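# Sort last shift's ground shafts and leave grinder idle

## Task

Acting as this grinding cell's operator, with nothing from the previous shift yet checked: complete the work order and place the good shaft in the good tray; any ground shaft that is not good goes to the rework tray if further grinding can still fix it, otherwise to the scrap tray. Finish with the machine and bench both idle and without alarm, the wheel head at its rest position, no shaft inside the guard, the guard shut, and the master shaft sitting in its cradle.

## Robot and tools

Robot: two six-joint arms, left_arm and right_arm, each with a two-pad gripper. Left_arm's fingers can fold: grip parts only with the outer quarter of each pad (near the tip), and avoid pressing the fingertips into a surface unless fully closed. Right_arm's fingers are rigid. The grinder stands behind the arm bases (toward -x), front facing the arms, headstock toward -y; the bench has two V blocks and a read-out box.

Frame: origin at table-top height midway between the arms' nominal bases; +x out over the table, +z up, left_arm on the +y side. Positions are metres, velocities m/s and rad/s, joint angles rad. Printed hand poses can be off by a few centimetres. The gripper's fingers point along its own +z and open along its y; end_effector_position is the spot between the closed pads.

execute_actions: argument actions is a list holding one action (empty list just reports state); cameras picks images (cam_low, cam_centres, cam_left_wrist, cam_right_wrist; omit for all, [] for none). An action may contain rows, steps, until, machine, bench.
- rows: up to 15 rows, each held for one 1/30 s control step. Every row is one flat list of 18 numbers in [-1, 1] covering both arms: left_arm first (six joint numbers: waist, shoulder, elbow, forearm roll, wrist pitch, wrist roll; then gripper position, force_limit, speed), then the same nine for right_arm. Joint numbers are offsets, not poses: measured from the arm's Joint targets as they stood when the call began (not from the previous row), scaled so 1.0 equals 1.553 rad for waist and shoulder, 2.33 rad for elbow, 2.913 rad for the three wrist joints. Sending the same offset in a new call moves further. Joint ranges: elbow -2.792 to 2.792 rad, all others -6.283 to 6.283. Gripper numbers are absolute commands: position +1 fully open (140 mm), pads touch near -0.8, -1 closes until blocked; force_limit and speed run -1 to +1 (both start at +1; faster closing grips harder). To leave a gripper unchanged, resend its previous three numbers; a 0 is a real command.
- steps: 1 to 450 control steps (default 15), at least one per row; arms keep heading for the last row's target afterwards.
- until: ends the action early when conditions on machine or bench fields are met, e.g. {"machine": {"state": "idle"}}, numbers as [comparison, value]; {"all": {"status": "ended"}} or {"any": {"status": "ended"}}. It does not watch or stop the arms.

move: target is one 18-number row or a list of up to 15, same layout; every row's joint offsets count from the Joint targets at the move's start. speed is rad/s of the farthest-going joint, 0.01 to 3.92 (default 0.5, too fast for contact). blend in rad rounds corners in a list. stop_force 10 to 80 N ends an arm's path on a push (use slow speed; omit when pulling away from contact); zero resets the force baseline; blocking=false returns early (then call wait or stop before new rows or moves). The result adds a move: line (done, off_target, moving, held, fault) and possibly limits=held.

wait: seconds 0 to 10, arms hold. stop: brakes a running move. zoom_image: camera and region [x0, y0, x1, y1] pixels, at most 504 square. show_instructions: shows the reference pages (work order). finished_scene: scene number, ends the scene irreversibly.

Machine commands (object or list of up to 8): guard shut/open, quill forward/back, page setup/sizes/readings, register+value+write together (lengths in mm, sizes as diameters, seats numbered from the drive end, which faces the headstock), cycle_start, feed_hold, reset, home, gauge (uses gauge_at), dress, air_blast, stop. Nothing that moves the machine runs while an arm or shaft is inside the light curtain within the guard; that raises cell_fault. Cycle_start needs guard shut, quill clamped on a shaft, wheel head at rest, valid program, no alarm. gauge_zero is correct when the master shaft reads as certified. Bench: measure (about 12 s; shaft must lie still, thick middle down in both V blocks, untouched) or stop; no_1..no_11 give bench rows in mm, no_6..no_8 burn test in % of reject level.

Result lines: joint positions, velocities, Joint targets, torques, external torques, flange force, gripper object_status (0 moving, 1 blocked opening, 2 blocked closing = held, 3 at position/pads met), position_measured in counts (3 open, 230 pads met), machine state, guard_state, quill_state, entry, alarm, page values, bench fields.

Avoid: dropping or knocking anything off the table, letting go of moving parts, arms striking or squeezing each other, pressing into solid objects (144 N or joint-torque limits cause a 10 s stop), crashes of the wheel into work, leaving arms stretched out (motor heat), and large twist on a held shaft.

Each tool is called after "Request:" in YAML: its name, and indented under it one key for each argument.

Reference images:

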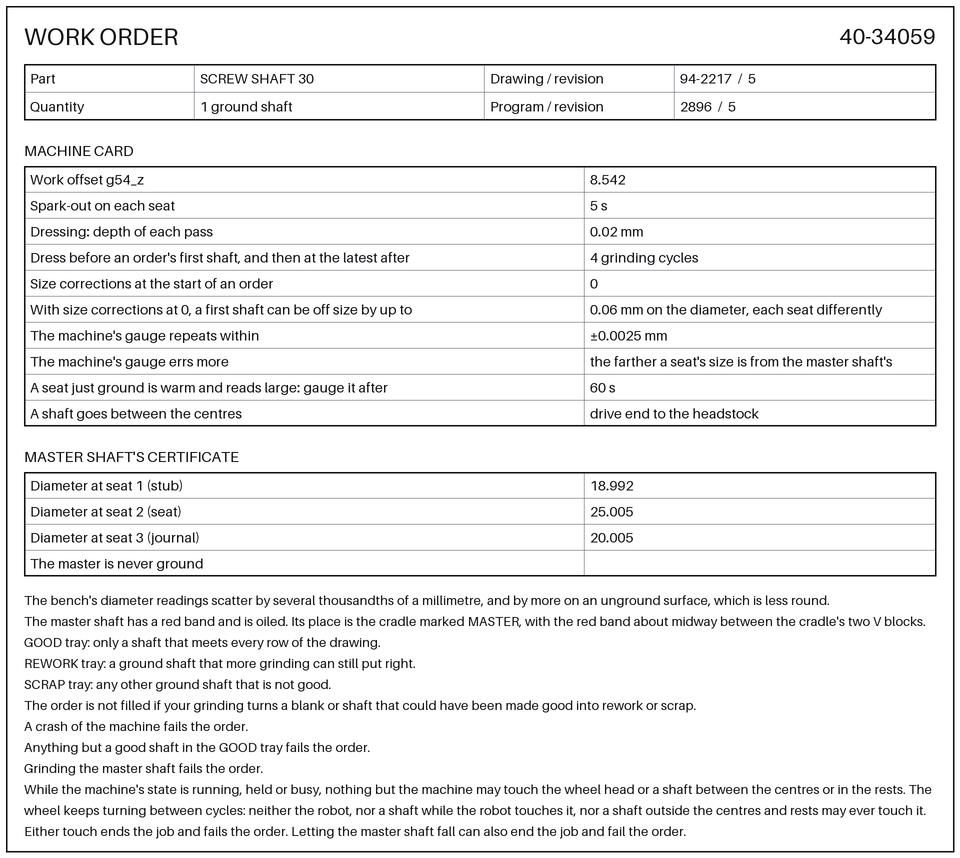

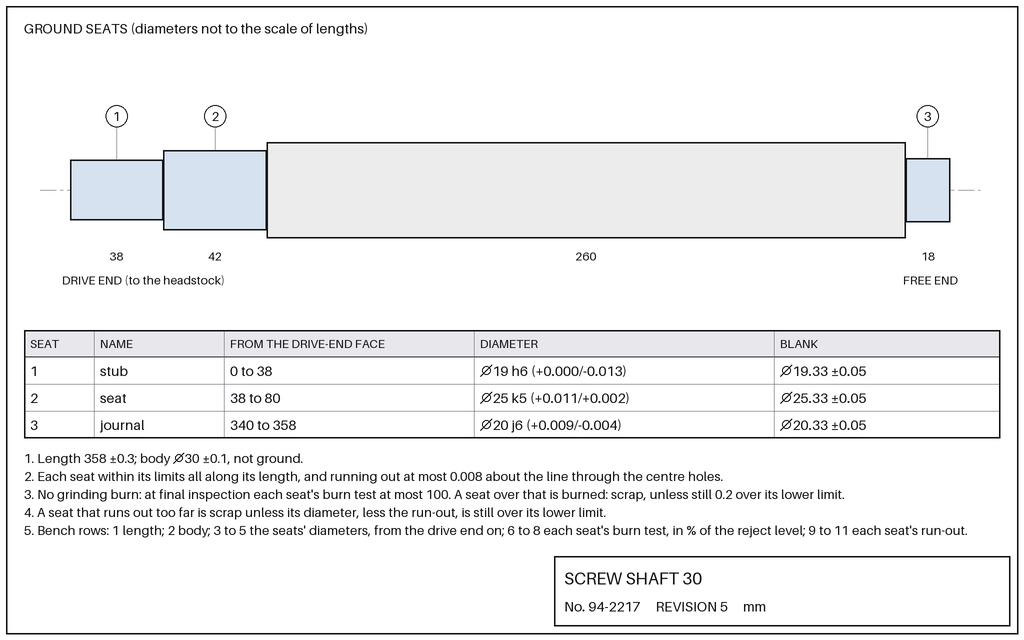

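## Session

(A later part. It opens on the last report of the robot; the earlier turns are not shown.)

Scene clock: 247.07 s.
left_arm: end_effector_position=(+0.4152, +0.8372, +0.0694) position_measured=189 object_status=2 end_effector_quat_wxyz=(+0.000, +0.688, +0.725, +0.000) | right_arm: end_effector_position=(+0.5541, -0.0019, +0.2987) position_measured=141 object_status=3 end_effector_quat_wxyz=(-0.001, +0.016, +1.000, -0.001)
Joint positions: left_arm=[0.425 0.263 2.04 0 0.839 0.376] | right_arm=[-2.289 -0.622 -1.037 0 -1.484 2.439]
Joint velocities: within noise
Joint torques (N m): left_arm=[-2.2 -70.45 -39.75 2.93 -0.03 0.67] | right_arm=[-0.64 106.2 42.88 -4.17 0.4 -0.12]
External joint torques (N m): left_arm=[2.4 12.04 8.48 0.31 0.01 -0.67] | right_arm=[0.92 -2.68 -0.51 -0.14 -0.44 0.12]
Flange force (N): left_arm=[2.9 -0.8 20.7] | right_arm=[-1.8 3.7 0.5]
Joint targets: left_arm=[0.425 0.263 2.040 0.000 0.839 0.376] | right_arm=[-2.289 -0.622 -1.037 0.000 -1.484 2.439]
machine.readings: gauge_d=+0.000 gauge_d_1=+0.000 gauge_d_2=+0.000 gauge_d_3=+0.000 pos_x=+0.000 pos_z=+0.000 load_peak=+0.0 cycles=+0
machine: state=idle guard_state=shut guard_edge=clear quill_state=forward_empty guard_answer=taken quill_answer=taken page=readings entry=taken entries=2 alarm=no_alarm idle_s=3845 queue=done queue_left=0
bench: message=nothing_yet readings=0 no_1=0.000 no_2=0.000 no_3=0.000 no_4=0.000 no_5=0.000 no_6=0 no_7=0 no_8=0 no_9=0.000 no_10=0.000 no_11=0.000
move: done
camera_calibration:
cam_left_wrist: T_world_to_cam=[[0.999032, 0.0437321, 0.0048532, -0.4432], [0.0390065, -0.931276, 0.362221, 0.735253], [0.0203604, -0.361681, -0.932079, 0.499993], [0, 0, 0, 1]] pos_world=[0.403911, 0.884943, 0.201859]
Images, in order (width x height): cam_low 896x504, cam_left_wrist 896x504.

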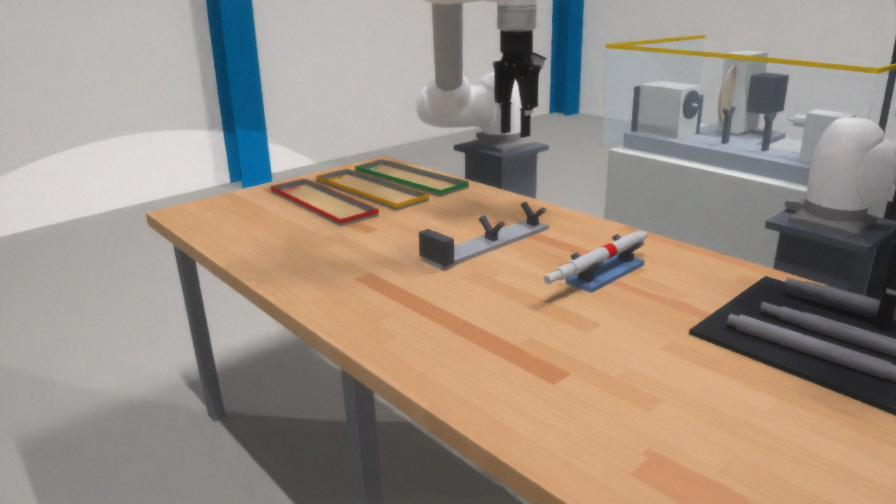

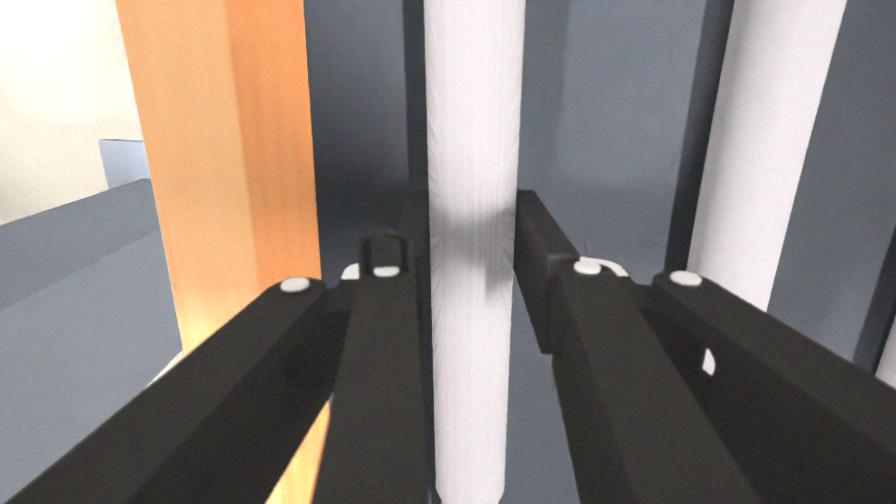

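Request:
move:
  target: [0,-0.1364,-0.1275,0,0.1746,0,-1,1,-0.9,0.5074,0.3574,-0.2150,0,-0.0182,-0.8991,-0.1,0.7,-0.9]
  speed: 0.6
  cameras: ["cam_left_wrist"]

Request:
move:
  target: [-0.7623,0.3037,-0.2353,0,0.0263,-0.9179,-1,1,-0.9,0,0,0,0,0,0,-0.1,0.7,-0.9]
  speed: 0.8
  cameras: ["cam_left_wrist","cam_low"]

Scene clock: 264.77 s.
left_arm: end_effector_position=(+0.4151, +0.8372, +0.3399) position_measured=189 object_status=2 end_effector_quat_wxyz=(+0.000, +0.689, +0.725, +0.000) | right_arm: end_effector_position=(-0.0843, -0.0585, +0.4437) position_measured=141 object_status=3 end_effector_quat_wxyz=(+0.000, +0.993, +0.116, +0.000)
Joint positions: left_arm=[0.425 0.051 1.742 0 1.348 0.376] | right_arm=[-1.501 -0.067 -1.538 0 -1.537 -0.18]
Joint velocities: within noise
Joint torques (N m): left_arm=[-2.1 -58.25 -52.11 3.84 -0.02 0.64] | right_arm=[-0.45 51.42 42.75 -4.32 0.5 -0.01]
External joint torques (N m): left_arm=[2.22 11.97 11.11 0.42 -0.01 -0.64] | right_arm=[0.57 -1.79 -0.18 -0.09 -0.5 0.01]
Flange force (N): left_arm=[2.7 -0.7 20.5] | right_arm=[-0.3 -2.7 -0.5]
Joint targets: left_arm=[0.425 0.051 1.742 0.000 1.348 0.376] | right_arm=[-1.501 -0.067 -1.538 0.000 -1.537 -0.180]
machine.readings: gauge_d=+0.000 gauge_d_1=+0.000 gauge_d_2=+0.000 gauge_d_3=+0.000 pos_x=+0.000 pos_z=+0.000 load_peak=+0.0 cycles=+0
machine: state=idle guard_state=shut guard_edge=clear quill_state=forward_empty guard_answer=taken quill_answer=taken page=readings entry=taken entries=2 alarm=no_alarm idle_s=3862 queue=done queue_left=0
bench: message=nothing_yet readings=0 no_1=0.000 no_2=0.000 no_3=0.000 no_4=0.000 no_5=0.000 no_6=0 no_7=0 no_8=0 no_9=0.000 no_10=0.000 no_11=0.000
move: done
camera_calibration:
cam_left_wrist: T_world_to_cam=[[0.999033, 0.0436481, 0.00520972, -0.444507], [0.0388009, -0.931314, 0.362145, 0.637429], [0.0206588, -0.361593, -0.932107, 0.751936], [0, 0, 0, 1]] pos_world=[0.403811, 0.884943, 0.472359]
Images, in order (width x height): cam_left_wrist 896x504.

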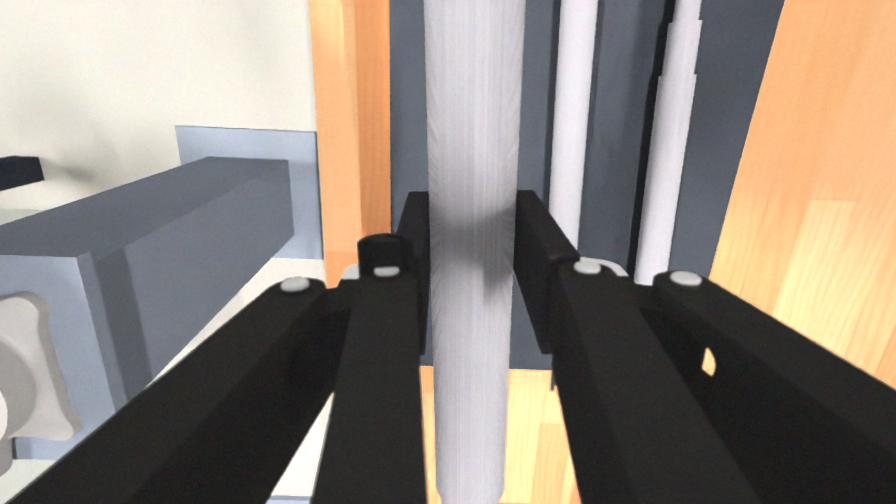

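Scene clock: 268.57 s.
left_arm: end_effector_position=(+0.5560, -0.0006, +0.2999) position_measured=189 object_status=2 end_effector_quat_wxyz=(+0.000, +0.015, +1.000, +0.000) | right_arm: end_effector_position=(-0.0843, -0.0585, +0.4437) position_measured=141 object_status=3 end_effector_quat_wxyz=(+0.000, +0.993, +0.116, +0.000)
Joint positions: left_arm=[-0.76 0.523 1.194 0 1.424 -2.297] | right_arm=[-1.501 -0.067 -1.538 0 -1.537 -0.18]
Joint velocities: within noise
Joint torques (N m): left_arm=[-2.49 -112.72 -52.59 3.99 -0.08 0.77] | right_arm=[-0.09 51.22 42.71 -4.28 0.42 -0.13]
External joint torques (N m): left_arm=[2.59 19.47 11.17 0.24 0.11 -0.77] | right_arm=[0.28 -2.23 -0.31 -0.11 -0.41 0.13]
Flange force (N): left_arm=[-4.2 -0.7 20.5] | right_arm=[0.1 -3.1 -0.1]
Joint targets: left_arm=[-0.760 0.523 1.194 0.000 1.424 -2.297] | right_arm=[-1.501 -0.067 -1.538 0.000 -1.537 -0.180]
machine.readings: gauge_d=+0.000 gauge_d_1=+0.000 gauge_d_2=+0.000 gauge_d_3=+0.000 pos_x=+0.000 pos_z=+0.000 load_peak=+0.0 cycles=+0
machine: state=idle guard_state=shut guard_edge=clear quill_state=forward_empty guard_answer=taken quill_answer=taken page=readings entry=taken entries=2 alarm=no_alarm idle_s=3866 queue=done queue_left=0
bench: message=nothing_yet readings=0 no_1=0.000 no_2=0.000 no_3=0.000 no_4=0.000 no_5=0.000 no_6=0 no_7=0 no_8=0 no_9=0.000 no_10=0.000 no_11=0.000
move: done
camera_calibration:
cam_left_wrist: T_world_to_cam=[[0.0376461, 0.999281, 0.00444081, -0.0131098], [0.931302, -0.0366956, 0.362394, -0.629522], [0.362296, -0.00950698, -0.932014, 0.21906], [0, 0, 0, 1]] pos_world=[0.507404, -0.00791773, 0.43236]
Images, in order (width x height): cam_low 896x504, cam_left_wrist 896x504.

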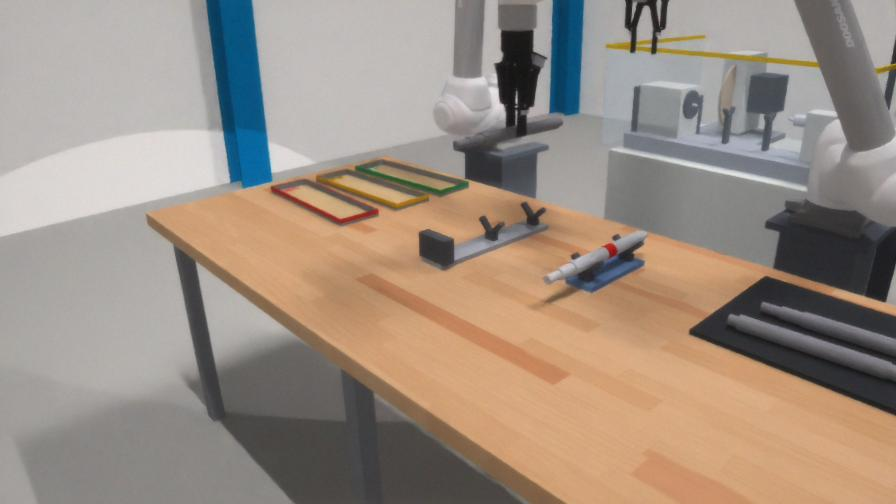

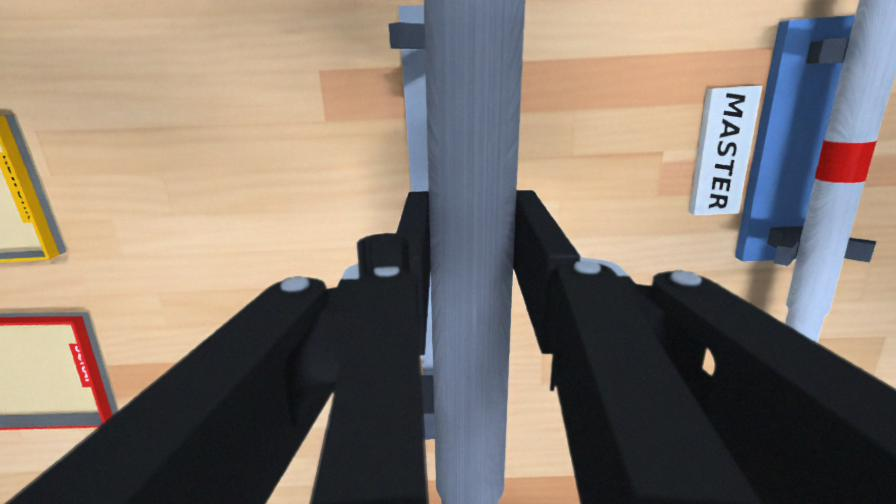

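Request:
move:
  target:
    - [-0.0018,0.0610,0.0870,0,-0.1019,-0.0010,-1,1,-0.9,0,0,0,0,0,0,-0.1,0.7,-0.9]
    - [-0.0018,0.0800,0.0994,0,-0.1219,-0.0010,-1,1,-0.9,0,0,0,0,0,0,-0.1,0.7,-0.9]
  speed: [0.3,0.01]
  stop_force: 12
  cameras: ["cam_left_wrist","cam_low"]

Request:
zoom_image:
  camera: "cam_low"
  region: [400, 160, 600, 280]

Scene clock: 292.63 s.
left_arm: end_effector_position=(+0.5553, -0.0034, +0.0860) position_measured=189 object_status=2 end_effector_quat_wxyz=(+0.000, +0.015, +1.000, +0.000) | right_arm: end_effector_position=(-0.0843, -0.0585, +0.4437) position_measured=141 object_status=3 end_effector_quat_wxyz=(+0.000, +0.993, +0.116, +0.000)
Joint positions: left_arm=[-0.763 0.635 1.414 0 1.093 -2.3] | right_arm=[-1.501 -0.067 -1.538 0 -1.537 -0.18]
Joint velocities: within noise
Joint torques (N m): left_arm=[2.54 -102.38 -37.53 5.19 0.61 0.73] | right_arm=[-0.85 51.67 42.98 -4.25 0.48 -0.09]
External joint torques (N m): left_arm=[-2.4 3.19 0.25 -1.38 -0.57 -0.73] | right_arm=[1.04 -2.85 -0.69 -0.13 -0.48 0.09]
Flange force (N): left_arm=[-0.2 -4.9 3.4] | right_arm=[-1.1 -3.7 0.5]
Joint targets: left_arm=[-0.763 0.635 1.414 0.000 1.093 -2.300] | right_arm=[-1.501 -0.067 -1.538 0.000 -1.537 -0.180]
machine.readings: gauge_d=+0.000 gauge_d_1=+0.000 gauge_d_2=+0.000 gauge_d_3=+0.000 pos_x=+0.000 pos_z=+0.000 load_peak=+0.0 cycles=+0
machine: state=idle guard_state=shut guard_edge=clear quill_state=forward_empty guard_answer=taken quill_answer=taken page=readings entry=taken entries=2 alarm=no_alarm idle_s=3890 queue=done queue_left=0
bench: message=nothing_yet readings=0 no_1=0.000 no_2=0.000 no_3=0.000 no_4=0.000 no_5=0.000 no_6=0 no_7=0 no_8=0 no_9=0.000 no_10=0.000 no_11=0.000
move: contact (left_arm); path passed 1 of 2 targets; left_arm: the wrist pitch is farthest, 0.024 rad from its target
camera_calibration:
cam_left_wrist: T_world_to_cam=[[0.0375424, 0.999284, 0.00470945, -0.00934229], [0.931421, -0.0366993, 0.362089, -0.551449], [0.362003, -0.00920722, -0.932132, 0.0201057], [0, 0, 0, 1]] pos_world=[0.506704, -0.0107171, 0.218459]
Images, in order (width x height): cam_low 896x504, cam_left_wrist 896x504.

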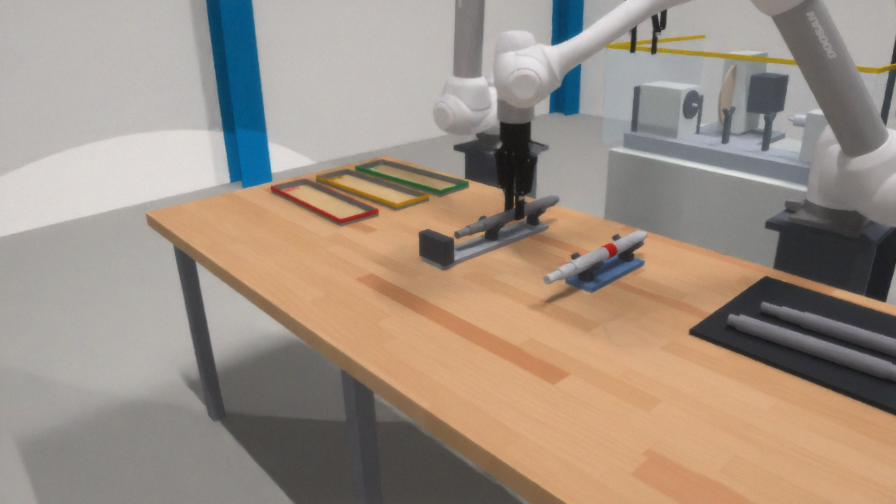

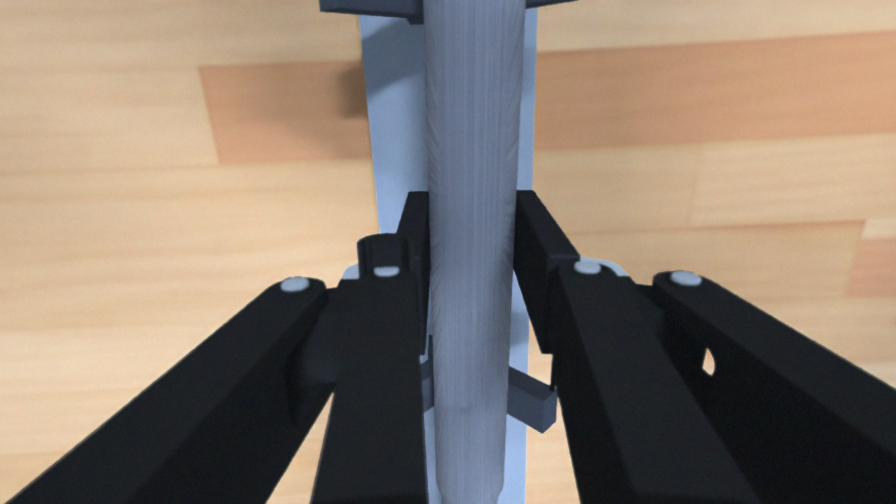

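Scaled by 2.520 from the camera's 896x504 image, which has a finer 1280x720 frame.

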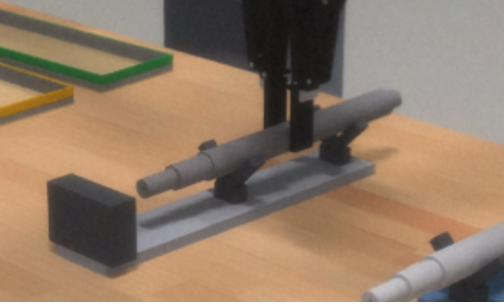

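Request:
move:
  target:
    - [0,-0.0056,-0.0037,0,0.0060,0,-1,1,-0.9,0,0,0,0,0,0,-0.1,0.7,-0.9]
    - [-0.0032,-0.0079,-0.0116,0,0.0135,-0.0137,-1,1,-0.9,0,0,0,0,0,0,-0.1,0.7,-0.9]
  speed: [0.03,0.05]
  cameras: ["cam_left_wrist"]

Scene clock: 347.57 s.
left_arm: end_effector_position=(+0.5550, -0.0090, +0.1102) position_measured=189 object_status=2 end_effector_quat_wxyz=(+0.000, -0.003, +1.000, +0.000) | right_arm: end_effector_position=(-0.0843, -0.0585, +0.4437) position_measured=141 object_status=3 end_effector_quat_wxyz=(+0.000, +0.993, +0.116, +0.000)
Joint positions: left_arm=[-0.767 0.623 1.387 0 1.132 -2.34] | right_arm=[-1.501 -0.067 -1.538 0 -1.537 -0.18]
Joint velocities: within noise
Joint torques (N m): left_arm=[-2.32 -118.05 -48.21 3.63 -0.05 0.68] | right_arm=[-1.45 51.12 42.48 -4.25 0.47 -0.13]
External joint torques (N m): left_arm=[2.36 19.95 10.45 0.22 0.08 -0.68] | right_arm=[1.53 -1.46 0.02 -0.16 -0.47 0.13]
Flange force (N): left_arm=[-3.7 -0.7 21.9] | right_arm=[-2.1 -2.9 -0.8]
Joint targets: left_arm=[-0.767 0.623 1.387 0.000 1.132 -2.340] | right_arm=[-1.501 -0.067 -1.538 0.000 -1.537 -0.180]
machine.readings: gauge_d=+0.000 gauge_d_1=+0.000 gauge_d_2=+0.000 gauge_d_3=+0.000 pos_x=+0.000 pos_z=+0.000 load_peak=+0.0 cycles=+0
machine: state=idle guard_state=shut guard_edge=clear quill_state=forward_empty guard_answer=taken quill_answer=taken page=readings entry=taken entries=2 alarm=no_alarm idle_s=3944 queue=done queue_left=0
bench: message=nothing_yet readings=0 no_1=0.000 no_2=0.000 no_3=0.000 no_4=0.000 no_5=0.000 no_6=0 no_7=0 no_8=0 no_9=0.000 no_10=0.000 no_11=0.000
move: done
camera_calibration:
cam_left_wrist: T_world_to_cam=[[0.002663, 0.999985, 0.00481597, 0.0155585], [0.932147, -0.00422602, 0.362055, -0.560279], [0.36207, 0.00352504, -0.932144, 0.0427853], [0, 0, 0, 1]] pos_world=[0.50673, -0.0180768, 0.242659]
Images, in order (width x height): cam_left_wrist 896x504.

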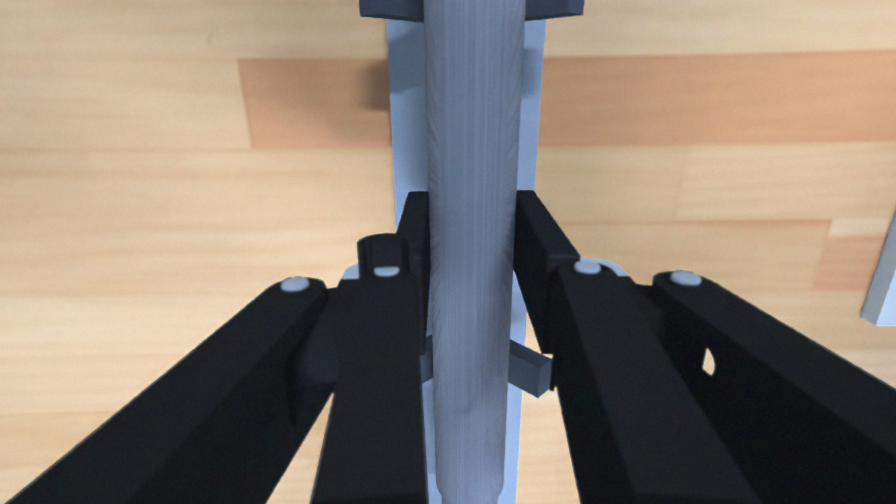

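Request:
move:
  target:
    - [0,0.0095,0.0062,0,-0.0100,0,-1,1,-0.9,0,0,0,0,0,0,-0.1,0.7,-0.9]
    - [0,0.0191,0.0124,0,-0.0201,0,-1,1,-0.9,0,0,0,0,0,0,-0.1,0.7,-0.9]
  speed: [0.03,0.01]
  stop_force: 14
  cameras: ["cam_left_wrist","cam_low"]

Request:
zoom_image:
  camera: "cam_low"
  region: [400, 160, 600, 280]

Scene clock: 367.77 s.
left_arm: end_effector_position=(+0.5551, -0.0092, +0.0808) position_measured=189 object_status=2 end_effector_quat_wxyz=(+0.000, -0.003, +1.000, +0.000) | right_arm: end_effector_position=(-0.0843, -0.0585, +0.4437) position_measured=141 object_status=3 end_effector_quat_wxyz=(+0.000, +0.993, +0.116, +0.000)
Joint positions: left_arm=[-0.767 0.645 1.408 0 1.089 -2.34] | right_arm=[-1.501 -0.067 -1.538 0 -1.537 -0.18]
Joint velocities: within noise
Joint torques (N m): left_arm=[-0.51 -96.15 -36.69 3.71 -1.31 0.26] | right_arm=[-1.07 51.89 42.82 -4.26 0.61 -0.11]
External joint torques (N m): left_arm=[0.63 -3.5 -0.46 0.08 1.34 -0.26] | right_arm=[1.24 -2.82 -0.38 -0.14 -0.6 0.11]
Flange force (N): left_arm=[1.5 1.9 -4.9] | right_arm=[-1.3 -4.3 -0.3]
Joint targets: left_arm=[-0.767 0.645 1.408 0.000 1.089 -2.340] | right_arm=[-1.501 -0.067 -1.538 0.000 -1.537 -0.180]
machine.readings: gauge_d=+0.000 gauge_d_1=+0.000 gauge_d_2=+0.000 gauge_d_3=+0.000 pos_x=+0.000 pos_z=+0.000 load_peak=+0.0 cycles=+0
machine: state=idle guard_state=shut guard_edge=clear quill_state=forward_empty guard_answer=taken quill_answer=taken page=readings entry=taken entries=2 alarm=no_alarm idle_s=3964 queue=done queue_left=0
bench: message=nothing_yet readings=0 no_1=0.000 no_2=0.000 no_3=0.000 no_4=0.000 no_5=0.000 no_6=0 no_7=0 no_8=0 no_9=0.000 no_10=0.000 no_11=0.000
move: contact (left_arm); path passed 1 of 2 targets; left_arm: the wrist pitch is farthest, 0.016 rad from its target
camera_calibration:
cam_left_wrist: T_world_to_cam=[[0.00260521, 0.999986, 0.00468733, 0.0159562], [0.932148, -0.00412558, 0.362055, -0.54982], [0.362069, 0.00342606, -0.932145, 0.015307], [0, 0, 0, 1]] pos_world=[0.50693, -0.0182767, 0.213259]
Images, in order (width x height): cam_low 896x504, cam_left_wrist 896x504.

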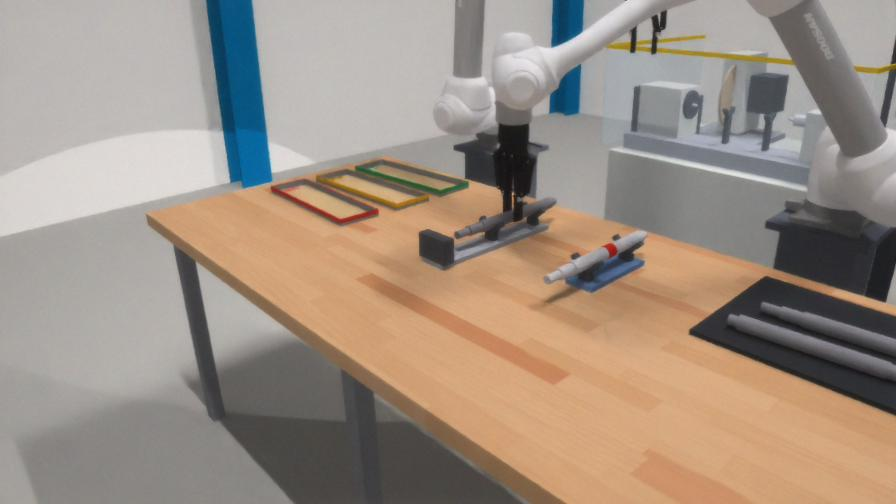

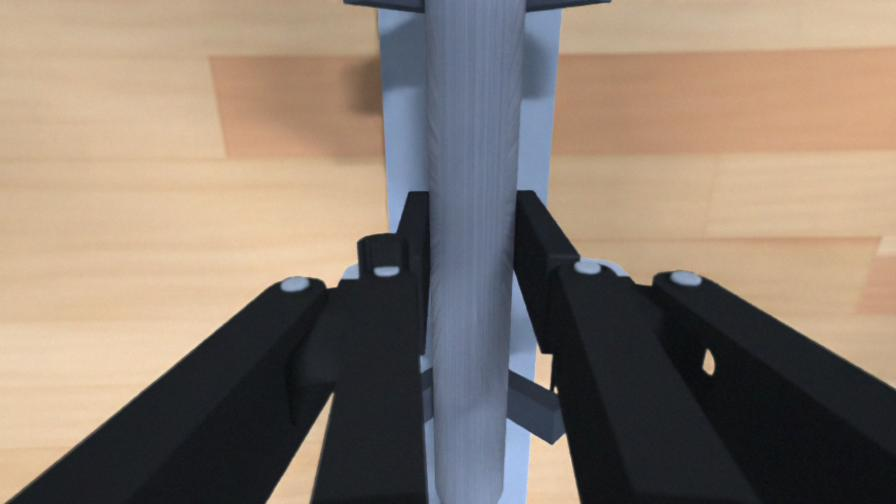

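Scaled by 2.520 from the camera's 896x504 image, which has a finer 1280x720 frame.

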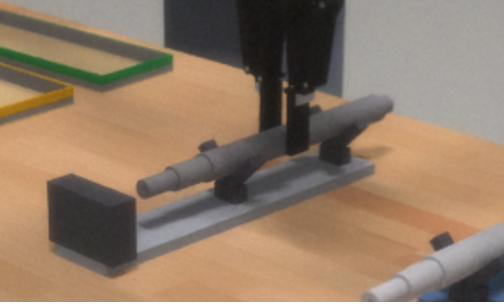

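Request:
execute_actions:
  actions:
    - {"rows":[[0,0,0,0,0,0,-0.1,1,-0.9,0,0,0,0,0,0,-0.1,0.7,-0.9]],"steps":60}
  cameras: ["cam_left_wrist"]

Request:
execute_actions:
  actions:
    - {"bench":{"measure":true},"steps":420,"until":{"bench":{"readings":["=",1]}}}
  cameras: []

Scene clock: 377.40 s.
left_arm: end_effector_position=(+0.5551, -0.0092, +0.0808) position_measured=141 object_status=3 end_effector_quat_wxyz=(+0.000, -0.003, +1.000, +0.000) | right_arm: end_effector_position=(-0.0843, -0.0585, +0.4437) position_measured=141 object_status=3 end_effector_quat_wxyz=(+0.000, +0.993, +0.116, +0.000)
Joint positions: left_arm=[-0.767 0.645 1.408 0 1.089 -2.34] | right_arm=[-1.501 -0.067 -1.538 0 -1.537 -0.18]
Joint velocities: within noise
Joint torques (N m): left_arm=[-2.18 -103.81 -38.45 3.51 -0.03 0.64] | right_arm=[-1.68 51.67 42.79 -4.26 0.52 -0.08]
External joint torques (N m): left_arm=[2.28 4.56 1.53 0.26 0.08 -0.64] | right_arm=[1.86 -2.66 -0.44 -0.14 -0.52 0.08]
Flange force (N): left_arm=[-3.4 -0.5 4.4] | right_arm=[-2.3 -4.1 0.0]
Joint targets: left_arm=[-0.767 0.645 1.408 0.000 1.089 -2.340] | right_arm=[-1.501 -0.067 -1.538 0.000 -1.537 -0.180]
machine.readings: gauge_d=+0.000 gauge_d_1=+0.000 gauge_d_2=+0.000 gauge_d_3=+0.000 pos_x=+0.000 pos_z=+0.000 load_peak=+0.0 cycles=+0
machine: state=idle guard_state=shut guard_edge=clear quill_state=forward_empty guard_answer=taken quill_answer=taken page=readings entry=taken entries=2 alarm=no_alarm idle_s=3974 queue=done queue_left=0
bench: message=nothing_yet readings=0 no_1=0.000 no_2=0.000 no_3=0.000 no_4=0.000 no_5=0.000 no_6=0 no_7=0 no_8=0 no_9=0.000 no_10=0.000 no_11=0.000
camera_calibration:
cam_left_wrist: T_world_to_cam=[[0.00260521, 0.999986, 0.00468733, 0.0159562], [0.932148, -0.00412558, 0.362055, -0.54982], [0.362069, 0.00342606, -0.932145, 0.015307], [0, 0, 0, 1]] pos_world=[0.50693, -0.0182767, 0.213259]
Images, in order (width x height): cam_left_wrist 896x504.

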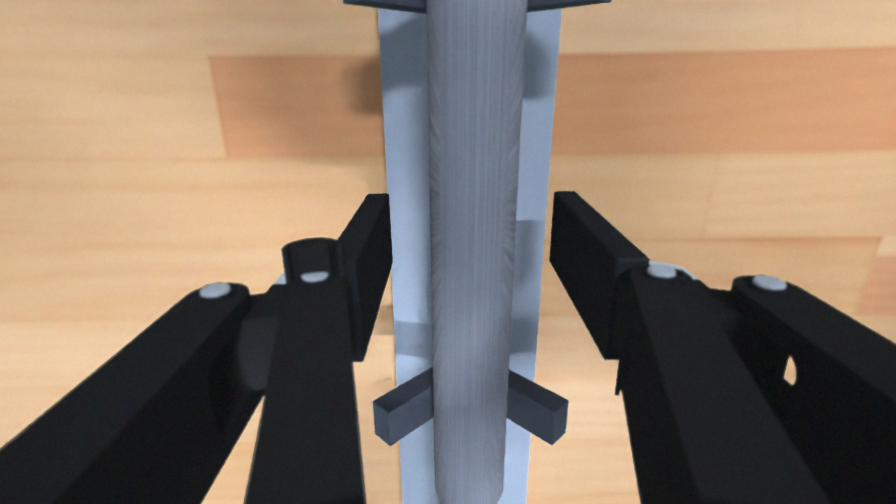

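Scene clock: 389.60 s.
left_arm: end_effector_position=(+0.5551, -0.0092, +0.0808) position_measured=141 object_status=3 end_effector_quat_wxyz=(+0.000, -0.003, +1.000, +0.000) | right_arm: end_effector_position=(-0.0843, -0.0585, +0.4437) position_measured=141 object_status=3 end_effector_quat_wxyz=(+0.000, +0.993, +0.116, +0.000)
Joint positions: left_arm=[-0.767 0.645 1.408 0 1.089 -2.34] | right_arm=[-1.501 -0.067 -1.538 0 -1.537 -0.18]
Joint velocities: within noise
Joint torques (N m): left_arm=[-2.91 -103.69 -38.68 3.5 0.02 0.66] | right_arm=[-0.53 51.5 42.77 -4.3 0.44 -0.07]
External joint torques (N m): left_arm=[2.99 4.71 1.79 0.26 0.02 -0.66] | right_arm=[0.71 -2.61 -0.45 -0.09 -0.44 0.08]
Flange force (N): left_arm=[-3.6 0.4 4.8] | right_arm=[-0.5 -3.6 0.1]
Joint targets: left_arm=[-0.767 0.645 1.408 0.000 1.089 -2.340] | right_arm=[-1.501 -0.067 -1.538 0.000 -1.537 -0.180]
Tool commands: left_gripper/position=-0.1 left_gripper/force_limit=+1.0 left_gripper/speed=-0.9 right_gripper/position=-0.1 right_gripper/force_limit=+0.7 right_gripper/speed=-0.9
machine.readings: gauge_d=+0.000 gauge_d_1=+0.000 gauge_d_2=+0.000 gauge_d_3=+0.000 pos_x=+0.000 pos_z=+0.000 load_peak=+0.0 cycles=+0
machine: state=idle guard_state=shut guard_edge=clear quill_state=forward_empty guard_answer=taken quill_answer=taken page=readings entry=taken entries=2 alarm=no_alarm idle_s=3986 queue=done queue_left=0
bench: message=measure_taken readings=1 no_1=357.994 no_2=30.040 no_3=19.356 no_4=25.311 no_5=20.325 no_6=45 no_7=46 no_8=46 no_9=0.002 no_10=0.000 no_11=0.015
No camera images: "cameras" was empty.

Request:
execute_actions:
  actions:
    - {"bench":{"measure":true},"steps":420,"until":{"bench":{"readings":["=",2]}}}
  cameras: []

Scene clock: 411.77 s.
left_arm: end_effector_position=(+0.5551, -0.0092, +0.0808) position_measured=141 object_status=3 end_effector_quat_wxyz=(+0.000, -0.003, +1.000, +0.000) | right_arm: end_effector_position=(-0.0843, -0.0585, +0.4437) position_measured=141 object_status=3 end_effector_quat_wxyz=(+0.000, +0.993, +0.116, +0.000)
Joint positions: left_arm=[-0.767 0.645 1.408 0 1.089 -2.34] | right_arm=[-1.501 -0.067 -1.538 0 -1.537 -0.18]
Joint velocities: within noise
Joint torques (N m): left_arm=[-2.33 -103.35 -38.76 3.5 -0.03 0.7] | right_arm=[-0.77 51.91 42.98 -4.39 0.47 -0.09]
External joint torques (N m): left_arm=[2.41 4.21 1.8 0.27 0.07 -0.7] | right_arm=[0.86 -2.16 -0.35 -0.03 -0.47 0.09]
Flange force (N): left_arm=[-2.6 0.4 4.3] | right_arm=[-0.9 -3.1 -0.1]
Joint targets: left_arm=[-0.767 0.645 1.408 0.000 1.089 -2.340] | right_arm=[-1.501 -0.067 -1.538 0.000 -1.537 -0.180]
Tool commands: left_gripper/position=-0.1 left_gripper/force_limit=+1.0 left_gripper/speed=-0.9 right_gripper/position=-0.1 right_gripper/force_limit=+0.7 right_gripper/speed=-0.9
machine.readings: gauge_d=+0.000 gauge_d_1=+0.000 gauge_d_2=+0.000 gauge_d_3=+0.000 pos_x=+0.000 pos_z=+0.000 load_peak=+0.0 cycles=+0
machine: state=idle guard_state=shut guard_edge=clear quill_state=forward_empty guard_answer=taken quill_answer=taken page=readings entry=taken entries=2 alarm=no_alarm idle_s=4008 queue=done queue_left=0
bench: message=measure_taken readings=2 no_1=358.002 no_2=30.044 no_3=19.350 no_4=25.320 no_5=20.341 no_6=44 no_7=44 no_8=43 no_9=0.003 no_10=0.001 no_11=0.014
No camera images: "cameras" was empty.

Request:
move:
  target:
    - [0,-0.0142,-0.0090,0,0.0148,0,-0.1,1,-0.9,0,0,0,0,0,0,-0.1,0.7,-0.9]
    - [0,-0.0732,-0.0973,0,0.1168,0,-0.1,1,-0.9,0,0,0,0,0,0,-0.1,0.7,-0.9]
    - [0.6555,-0.5512,0.2052,0,0.1212,0.5287,-0.1,1,-0.9,0,0,0,0,0,0,-0.1,0.7,-0.9]
  speed: [0.08,0.5,0.9]
  blend: [0.01,0.02,0]
  cameras: ["cam_left_wrist","cam_low"]

Scene clock: 441.73 s.
left_arm: end_effector_position=(+0.3159, +0.7088, +0.3926) position_measured=141 object_status=3 end_effector_quat_wxyz=(+0.011, +0.255, +0.967, +0.006) | right_arm: end_effector_position=(-0.0843, -0.0585, +0.4437) position_measured=141 object_status=3 end_effector_quat_wxyz=(+0.000, +0.993, +0.116, +0.000)
Joint positions: left_arm=[0.251 -0.212 1.886 0 1.442 -0.8] | right_arm=[-1.501 -0.067 -1.538 0 -1.537 -0.18]
Joint velocities: within noise
Joint torques (N m): left_arm=[-1.85 -20.28 -43.34 4.06 -0.1 0.68] | right_arm=[-0.77 51.66 42.88 -4.28 0.38 -0.13]
External joint torques (N m): left_arm=[2.01 -0.07 1.56 0.27 0.06 -0.68] | right_arm=[0.9 -2.22 -0.42 -0.12 -0.38 0.13]
Flange force (N): left_arm=[3.6 0.6 2.4] | right_arm=[-1.0 -3.1 0.2]
Joint targets: left_arm=[0.251 -0.212 1.886 0.000 1.442 -0.800] | right_arm=[-1.501 -0.067 -1.538 0.000 -1.537 -0.180]
machine.readings: gauge_d=+0.000 gauge_d_1=+0.000 gauge_d_2=+0.000 gauge_d_3=+0.000 pos_x=+0.000 pos_z=+0.000 load_peak=+0.0 cycles=+0
machine: state=idle guard_state=shut guard_edge=clear quill_state=forward_empty guard_answer=taken quill_answer=taken page=readings entry=taken entries=2 alarm=no_alarm idle_s=4037 queue=done queue_left=0
bench: message=measure_taken readings=2 no_1=358.002 no_2=30.044 no_3=19.350 no_4=25.320 no_5=20.341 no_6=44 no_7=44 no_8=43 no_9=0.003 no_10=0.001 no_11=0.014
move: done
camera_calibration:
cam_left_wrist: T_world_to_cam=[[0.50036, 0.865532, 0.0222538, -0.771685], [0.796997, -0.470478, 0.378744, -0.0700927], [0.338285, -0.171772, -0.925234, 0.519112], [0, 0, 0, 1]] pos_world=[0.266376, 0.72411, 0.52402]
Images, in order (width x height): cam_low 896x504, cam_left_wrist 896x504.

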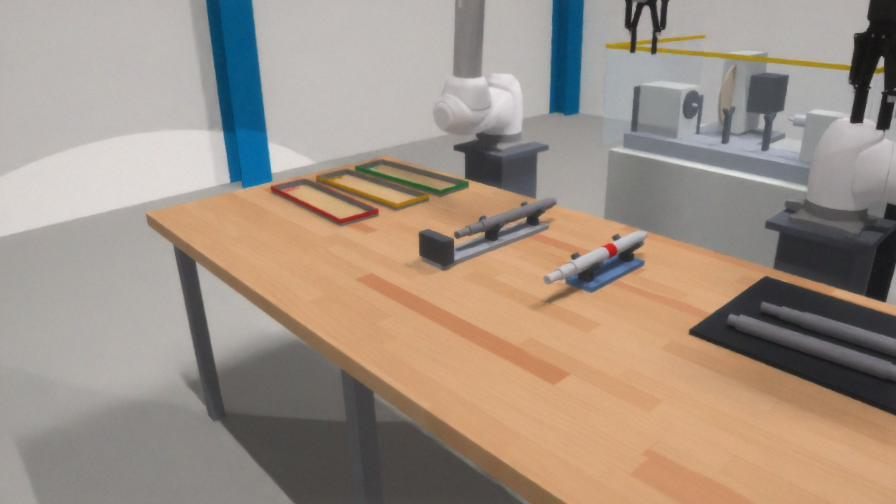

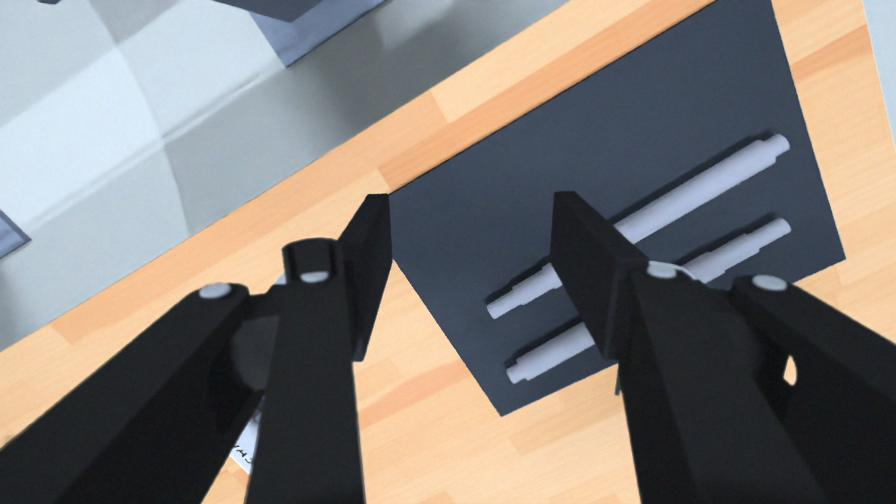

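Request:
move:
  target: [0,0,0,0,0,0,-0.1,1,-0.9,-0.5124,-0.3492,0.206,0,0.0216,0.8851,-0.1,0.7,-0.9]
  speed: 0.9
  cameras: ["cam_right_wrist"]

Scene clock: 498.20 s.
left_arm: end_effector_position=(+0.3159, +0.7088, +0.3926) position_measured=141 object_status=3 end_effector_quat_wxyz=(+0.011, +0.255, +0.967, +0.006) | right_arm: end_effector_position=(+0.5549, -0.0115, +0.2987) position_measured=141 object_status=3 end_effector_quat_wxyz=(+0.000, +0.000, +1.000, +0.000)
Joint positions: left_arm=[0.251 -0.212 1.886 0 1.442 -0.8] | right_arm=[-2.297 -0.609 -1.058 0 -1.474 2.398]
Joint velocities: within noise
Joint torques (N m): left_arm=[-2.62 -20.62 -43.6 3.98 -0.1 0.67] | right_arm=[-1.28 104.5 42.46 -4.22 0.55 -0.07]
External joint torques (N m): left_arm=[2.69 0.63 1.89 0.34 0.06 -0.67] | right_arm=[1.54 -1.95 -0.1 -0.09 -0.59 0.07]
Flange force (N): left_arm=[4.3 2.3 3.1] | right_arm=[-1.5 4.0 -0.5]
Joint targets: left_arm=[0.251 -0.212 1.886 0.000 1.442 -0.800] | right_arm=[-2.297 -0.610 -1.058 0.000 -1.474 2.398]
machine.readings: gauge_d=+0.000 gauge_d_1=+0.000 gauge_d_2=+0.000 gauge_d_3=+0.000 pos_x=+0.000 pos_z=+0.000 load_peak=+0.0 cycles=+0
machine: state=idle guard_state=shut guard_edge=clear quill_state=forward_empty guard_answer=taken quill_answer=taken page=readings entry=taken entries=2 alarm=no_alarm idle_s=4093 queue=done queue_left=0
bench: message=measure_taken readings=2 no_1=358.002 no_2=30.044 no_3=19.350 no_4=25.320 no_5=20.341 no_6=44 no_7=44 no_8=43 no_9=0.003 no_10=0.001 no_11=0.014
move: done
camera_calibration:
cam_right_wrist: T_world_to_cam=[[0.00148281, 0.999999, 0.000723381, 0.0166325], [0.928948, -0.00164525, 0.370206, -0.623804], [0.370207, 0.000123039, -0.928949, 0.213594], [0, 0, 0, 1]] pos_world=[0.500383, -0.0176851, 0.429343]
Images, in order (width x height): cam_right_wrist 896x504.

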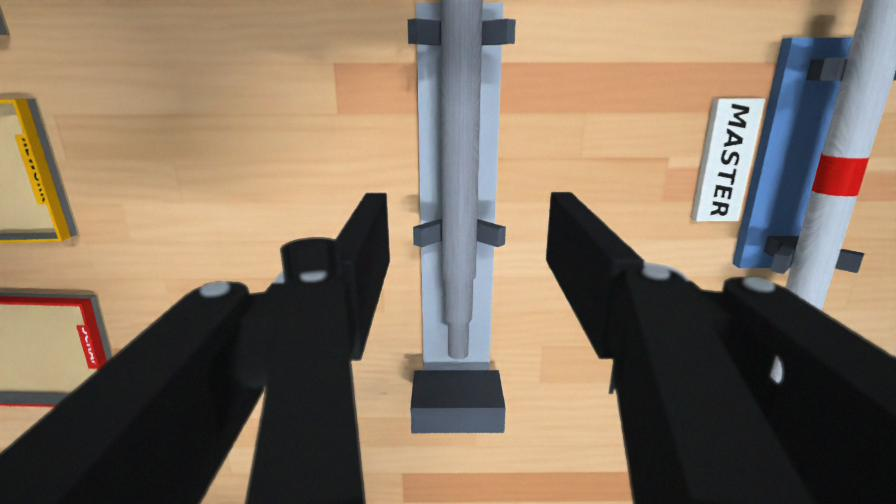

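Request:
move:
  target: [0,0,0,0,0,0,-0.1,1,-0.9,0,-0.0325,-0.0727,0,0.0756,0,-0.1,0.7,-0.9]
  speed: 0.3
  cameras: ["cam_right_wrist"]

Scene clock: 520.50 s.
left_arm: end_effector_position=(+0.3159, +0.7088, +0.3926) position_measured=141 object_status=3 end_effector_quat_wxyz=(+0.011, +0.255, +0.967, +0.006) | right_arm: end_effector_position=(+0.5551, -0.0114, +0.1600) position_measured=141 object_status=3 end_effector_quat_wxyz=(+0.000, +0.000, +1.000, +0.000)
Joint positions: left_arm=[0.251 -0.212 1.886 0 1.442 -0.8] | right_arm=[-2.297 -0.66 -1.227 0 -1.254 2.398]
Joint velocities: within noise
Joint torques (N m): left_arm=[-2.26 -20.47 -43.44 4.04 -0.1 0.68] | right_arm=[-1.12 107.48 40.78 -4.03 0.34 -0.16]
External joint torques (N m): left_arm=[2.36 0.26 1.66 0.28 0.06 -0.68] | right_arm=[1.32 -2.66 -0.33 -0.09 -0.37 0.16]
Flange force (N): left_arm=[3.9 1.5 2.7] | right_arm=[-1.5 3.8 1.2]
Joint targets: left_arm=[0.251 -0.212 1.886 0.000 1.442 -0.800] | right_arm=[-2.297 -0.660 -1.227 0.000 -1.254 2.398]
machine.readings: gauge_d=+0.000 gauge_d_1=+0.000 gauge_d_2=+0.000 gauge_d_3=+0.000 pos_x=+0.000 pos_z=+0.000 load_peak=+0.0 cycles=+0
machine: state=idle guard_state=shut guard_edge=clear quill_state=forward_empty guard_answer=taken quill_answer=taken page=readings entry=taken entries=2 alarm=no_alarm idle_s=4115 queue=done queue_left=0
bench: message=measure_taken readings=2 no_1=358.002 no_2=30.044 no_3=19.350 no_4=25.320 no_5=20.341 no_6=44 no_7=44 no_8=43 no_9=0.003 no_10=0.001 no_11=0.014
move: done
camera_calibration:
cam_right_wrist: T_world_to_cam=[[0.00153961, 0.999998, 0.000852174, 0.0165664], [0.928914, -0.00174572, 0.370292, -0.572559], [0.370293, 0.00022149, -0.928915, 0.0846607], [0, 0, 0, 1]] pos_world=[0.500483, -0.0175847, 0.290643]
Images, in order (width x height): cam_right_wrist 896x504.

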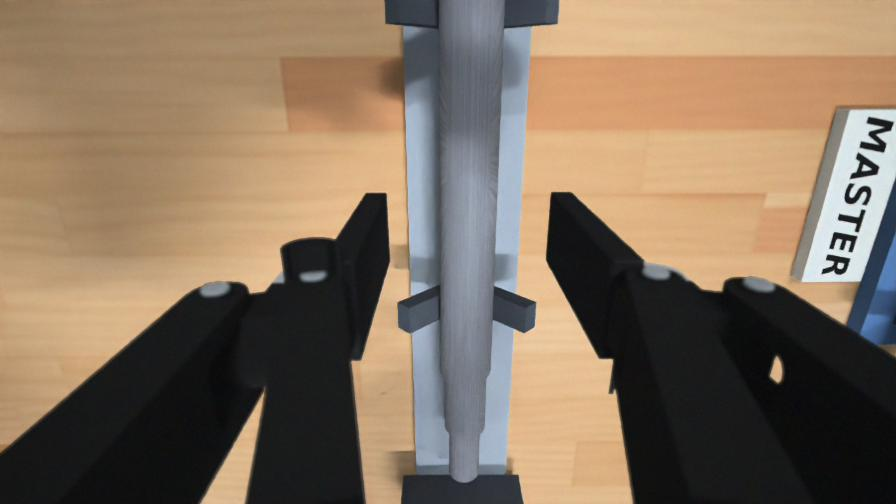

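Request:
move:
  target: [0,0,0,0,0,0,-0.1,1,-0.9,0,-0.0328,-0.029,0,0.0406,0,-0.1,0.7,-0.9]
  speed: 0.06
  stop_force: 12
  cameras: ["cam_right_wrist"]

Scene clock: 550.97 s.
left_arm: end_effector_position=(+0.3159, +0.7088, +0.3926) position_measured=141 object_status=3 end_effector_quat_wxyz=(+0.011, +0.255, +0.967, +0.006) | right_arm: end_effector_position=(+0.5551, -0.0114, +0.0784) position_measured=141 object_status=3 end_effector_quat_wxyz=(+0.000, +0.000, +1.000, +0.000)
Joint positions: left_arm=[0.251 -0.212 1.886 0 1.442 -0.8] | right_arm=[-2.297 -0.711 -1.295 0 -1.136 2.398]
Joint velocities: within noise
Joint torques (N m): left_arm=[-2.01 -20.82 -43.34 4.06 -0.1 0.65] | right_arm=[-0.39 109.78 38.65 -3.83 0.47 -0.05]
External joint torques (N m): left_arm=[2.04 0.99 1.58 0.27 0.06 -0.65] | right_arm=[0.69 -2.69 -0.1 -0.09 -0.51 0.05]
Flange force (N): left_arm=[2.6 2.0 2.7] | right_arm=[-2.5 3.7 1.3]
Joint targets: left_arm=[0.251 -0.212 1.886 0.000 1.442 -0.800] | right_arm=[-2.297 -0.711 -1.295 0.000 -1.136 2.398]
machine.readings: gauge_d=+0.000 gauge_d_1=+0.000 gauge_d_2=+0.000 gauge_d_3=+0.000 pos_x=+0.000 pos_z=+0.000 load_peak=+0.0 cycles=+0
machine: state=idle guard_state=shut guard_edge=clear quill_state=forward_empty guard_answer=taken quill_answer=taken page=readings entry=taken entries=2 alarm=no_alarm idle_s=4145 queue=done queue_left=0
bench: message=measure_taken readings=2 no_1=358.002 no_2=30.044 no_3=19.350 no_4=25.320 no_5=20.341 no_6=44 no_7=44 no_8=43 no_9=0.003 no_10=0.001 no_11=0.014
move: done
camera_calibration:
cam_right_wrist: T_world_to_cam=[[0.00148262, 0.999999, 0.000723312, 0.0166916], [0.928948, -0.00164506, 0.370206, -0.54247], [0.370207, 0.000123042, -0.928949, 0.00896568], [0, 0, 0, 1]] pos_world=[0.500583, -0.0175851, 0.209143]
Images, in order (width x height): cam_right_wrist 896x504.

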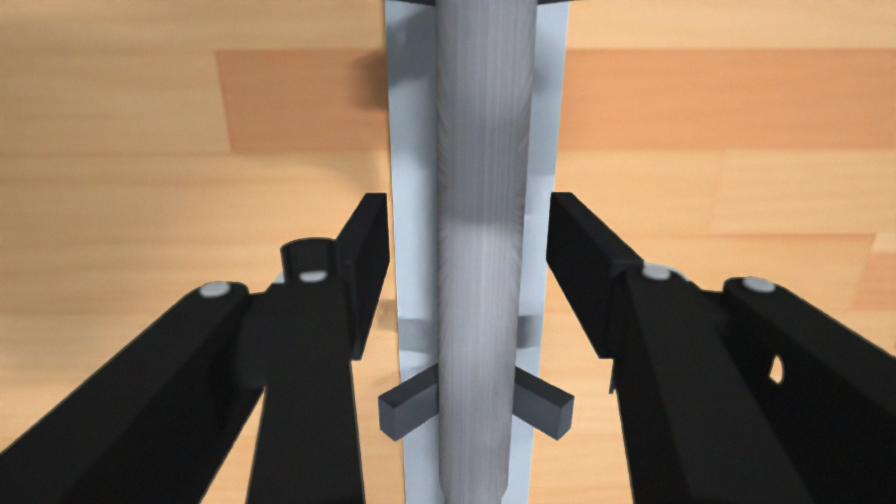

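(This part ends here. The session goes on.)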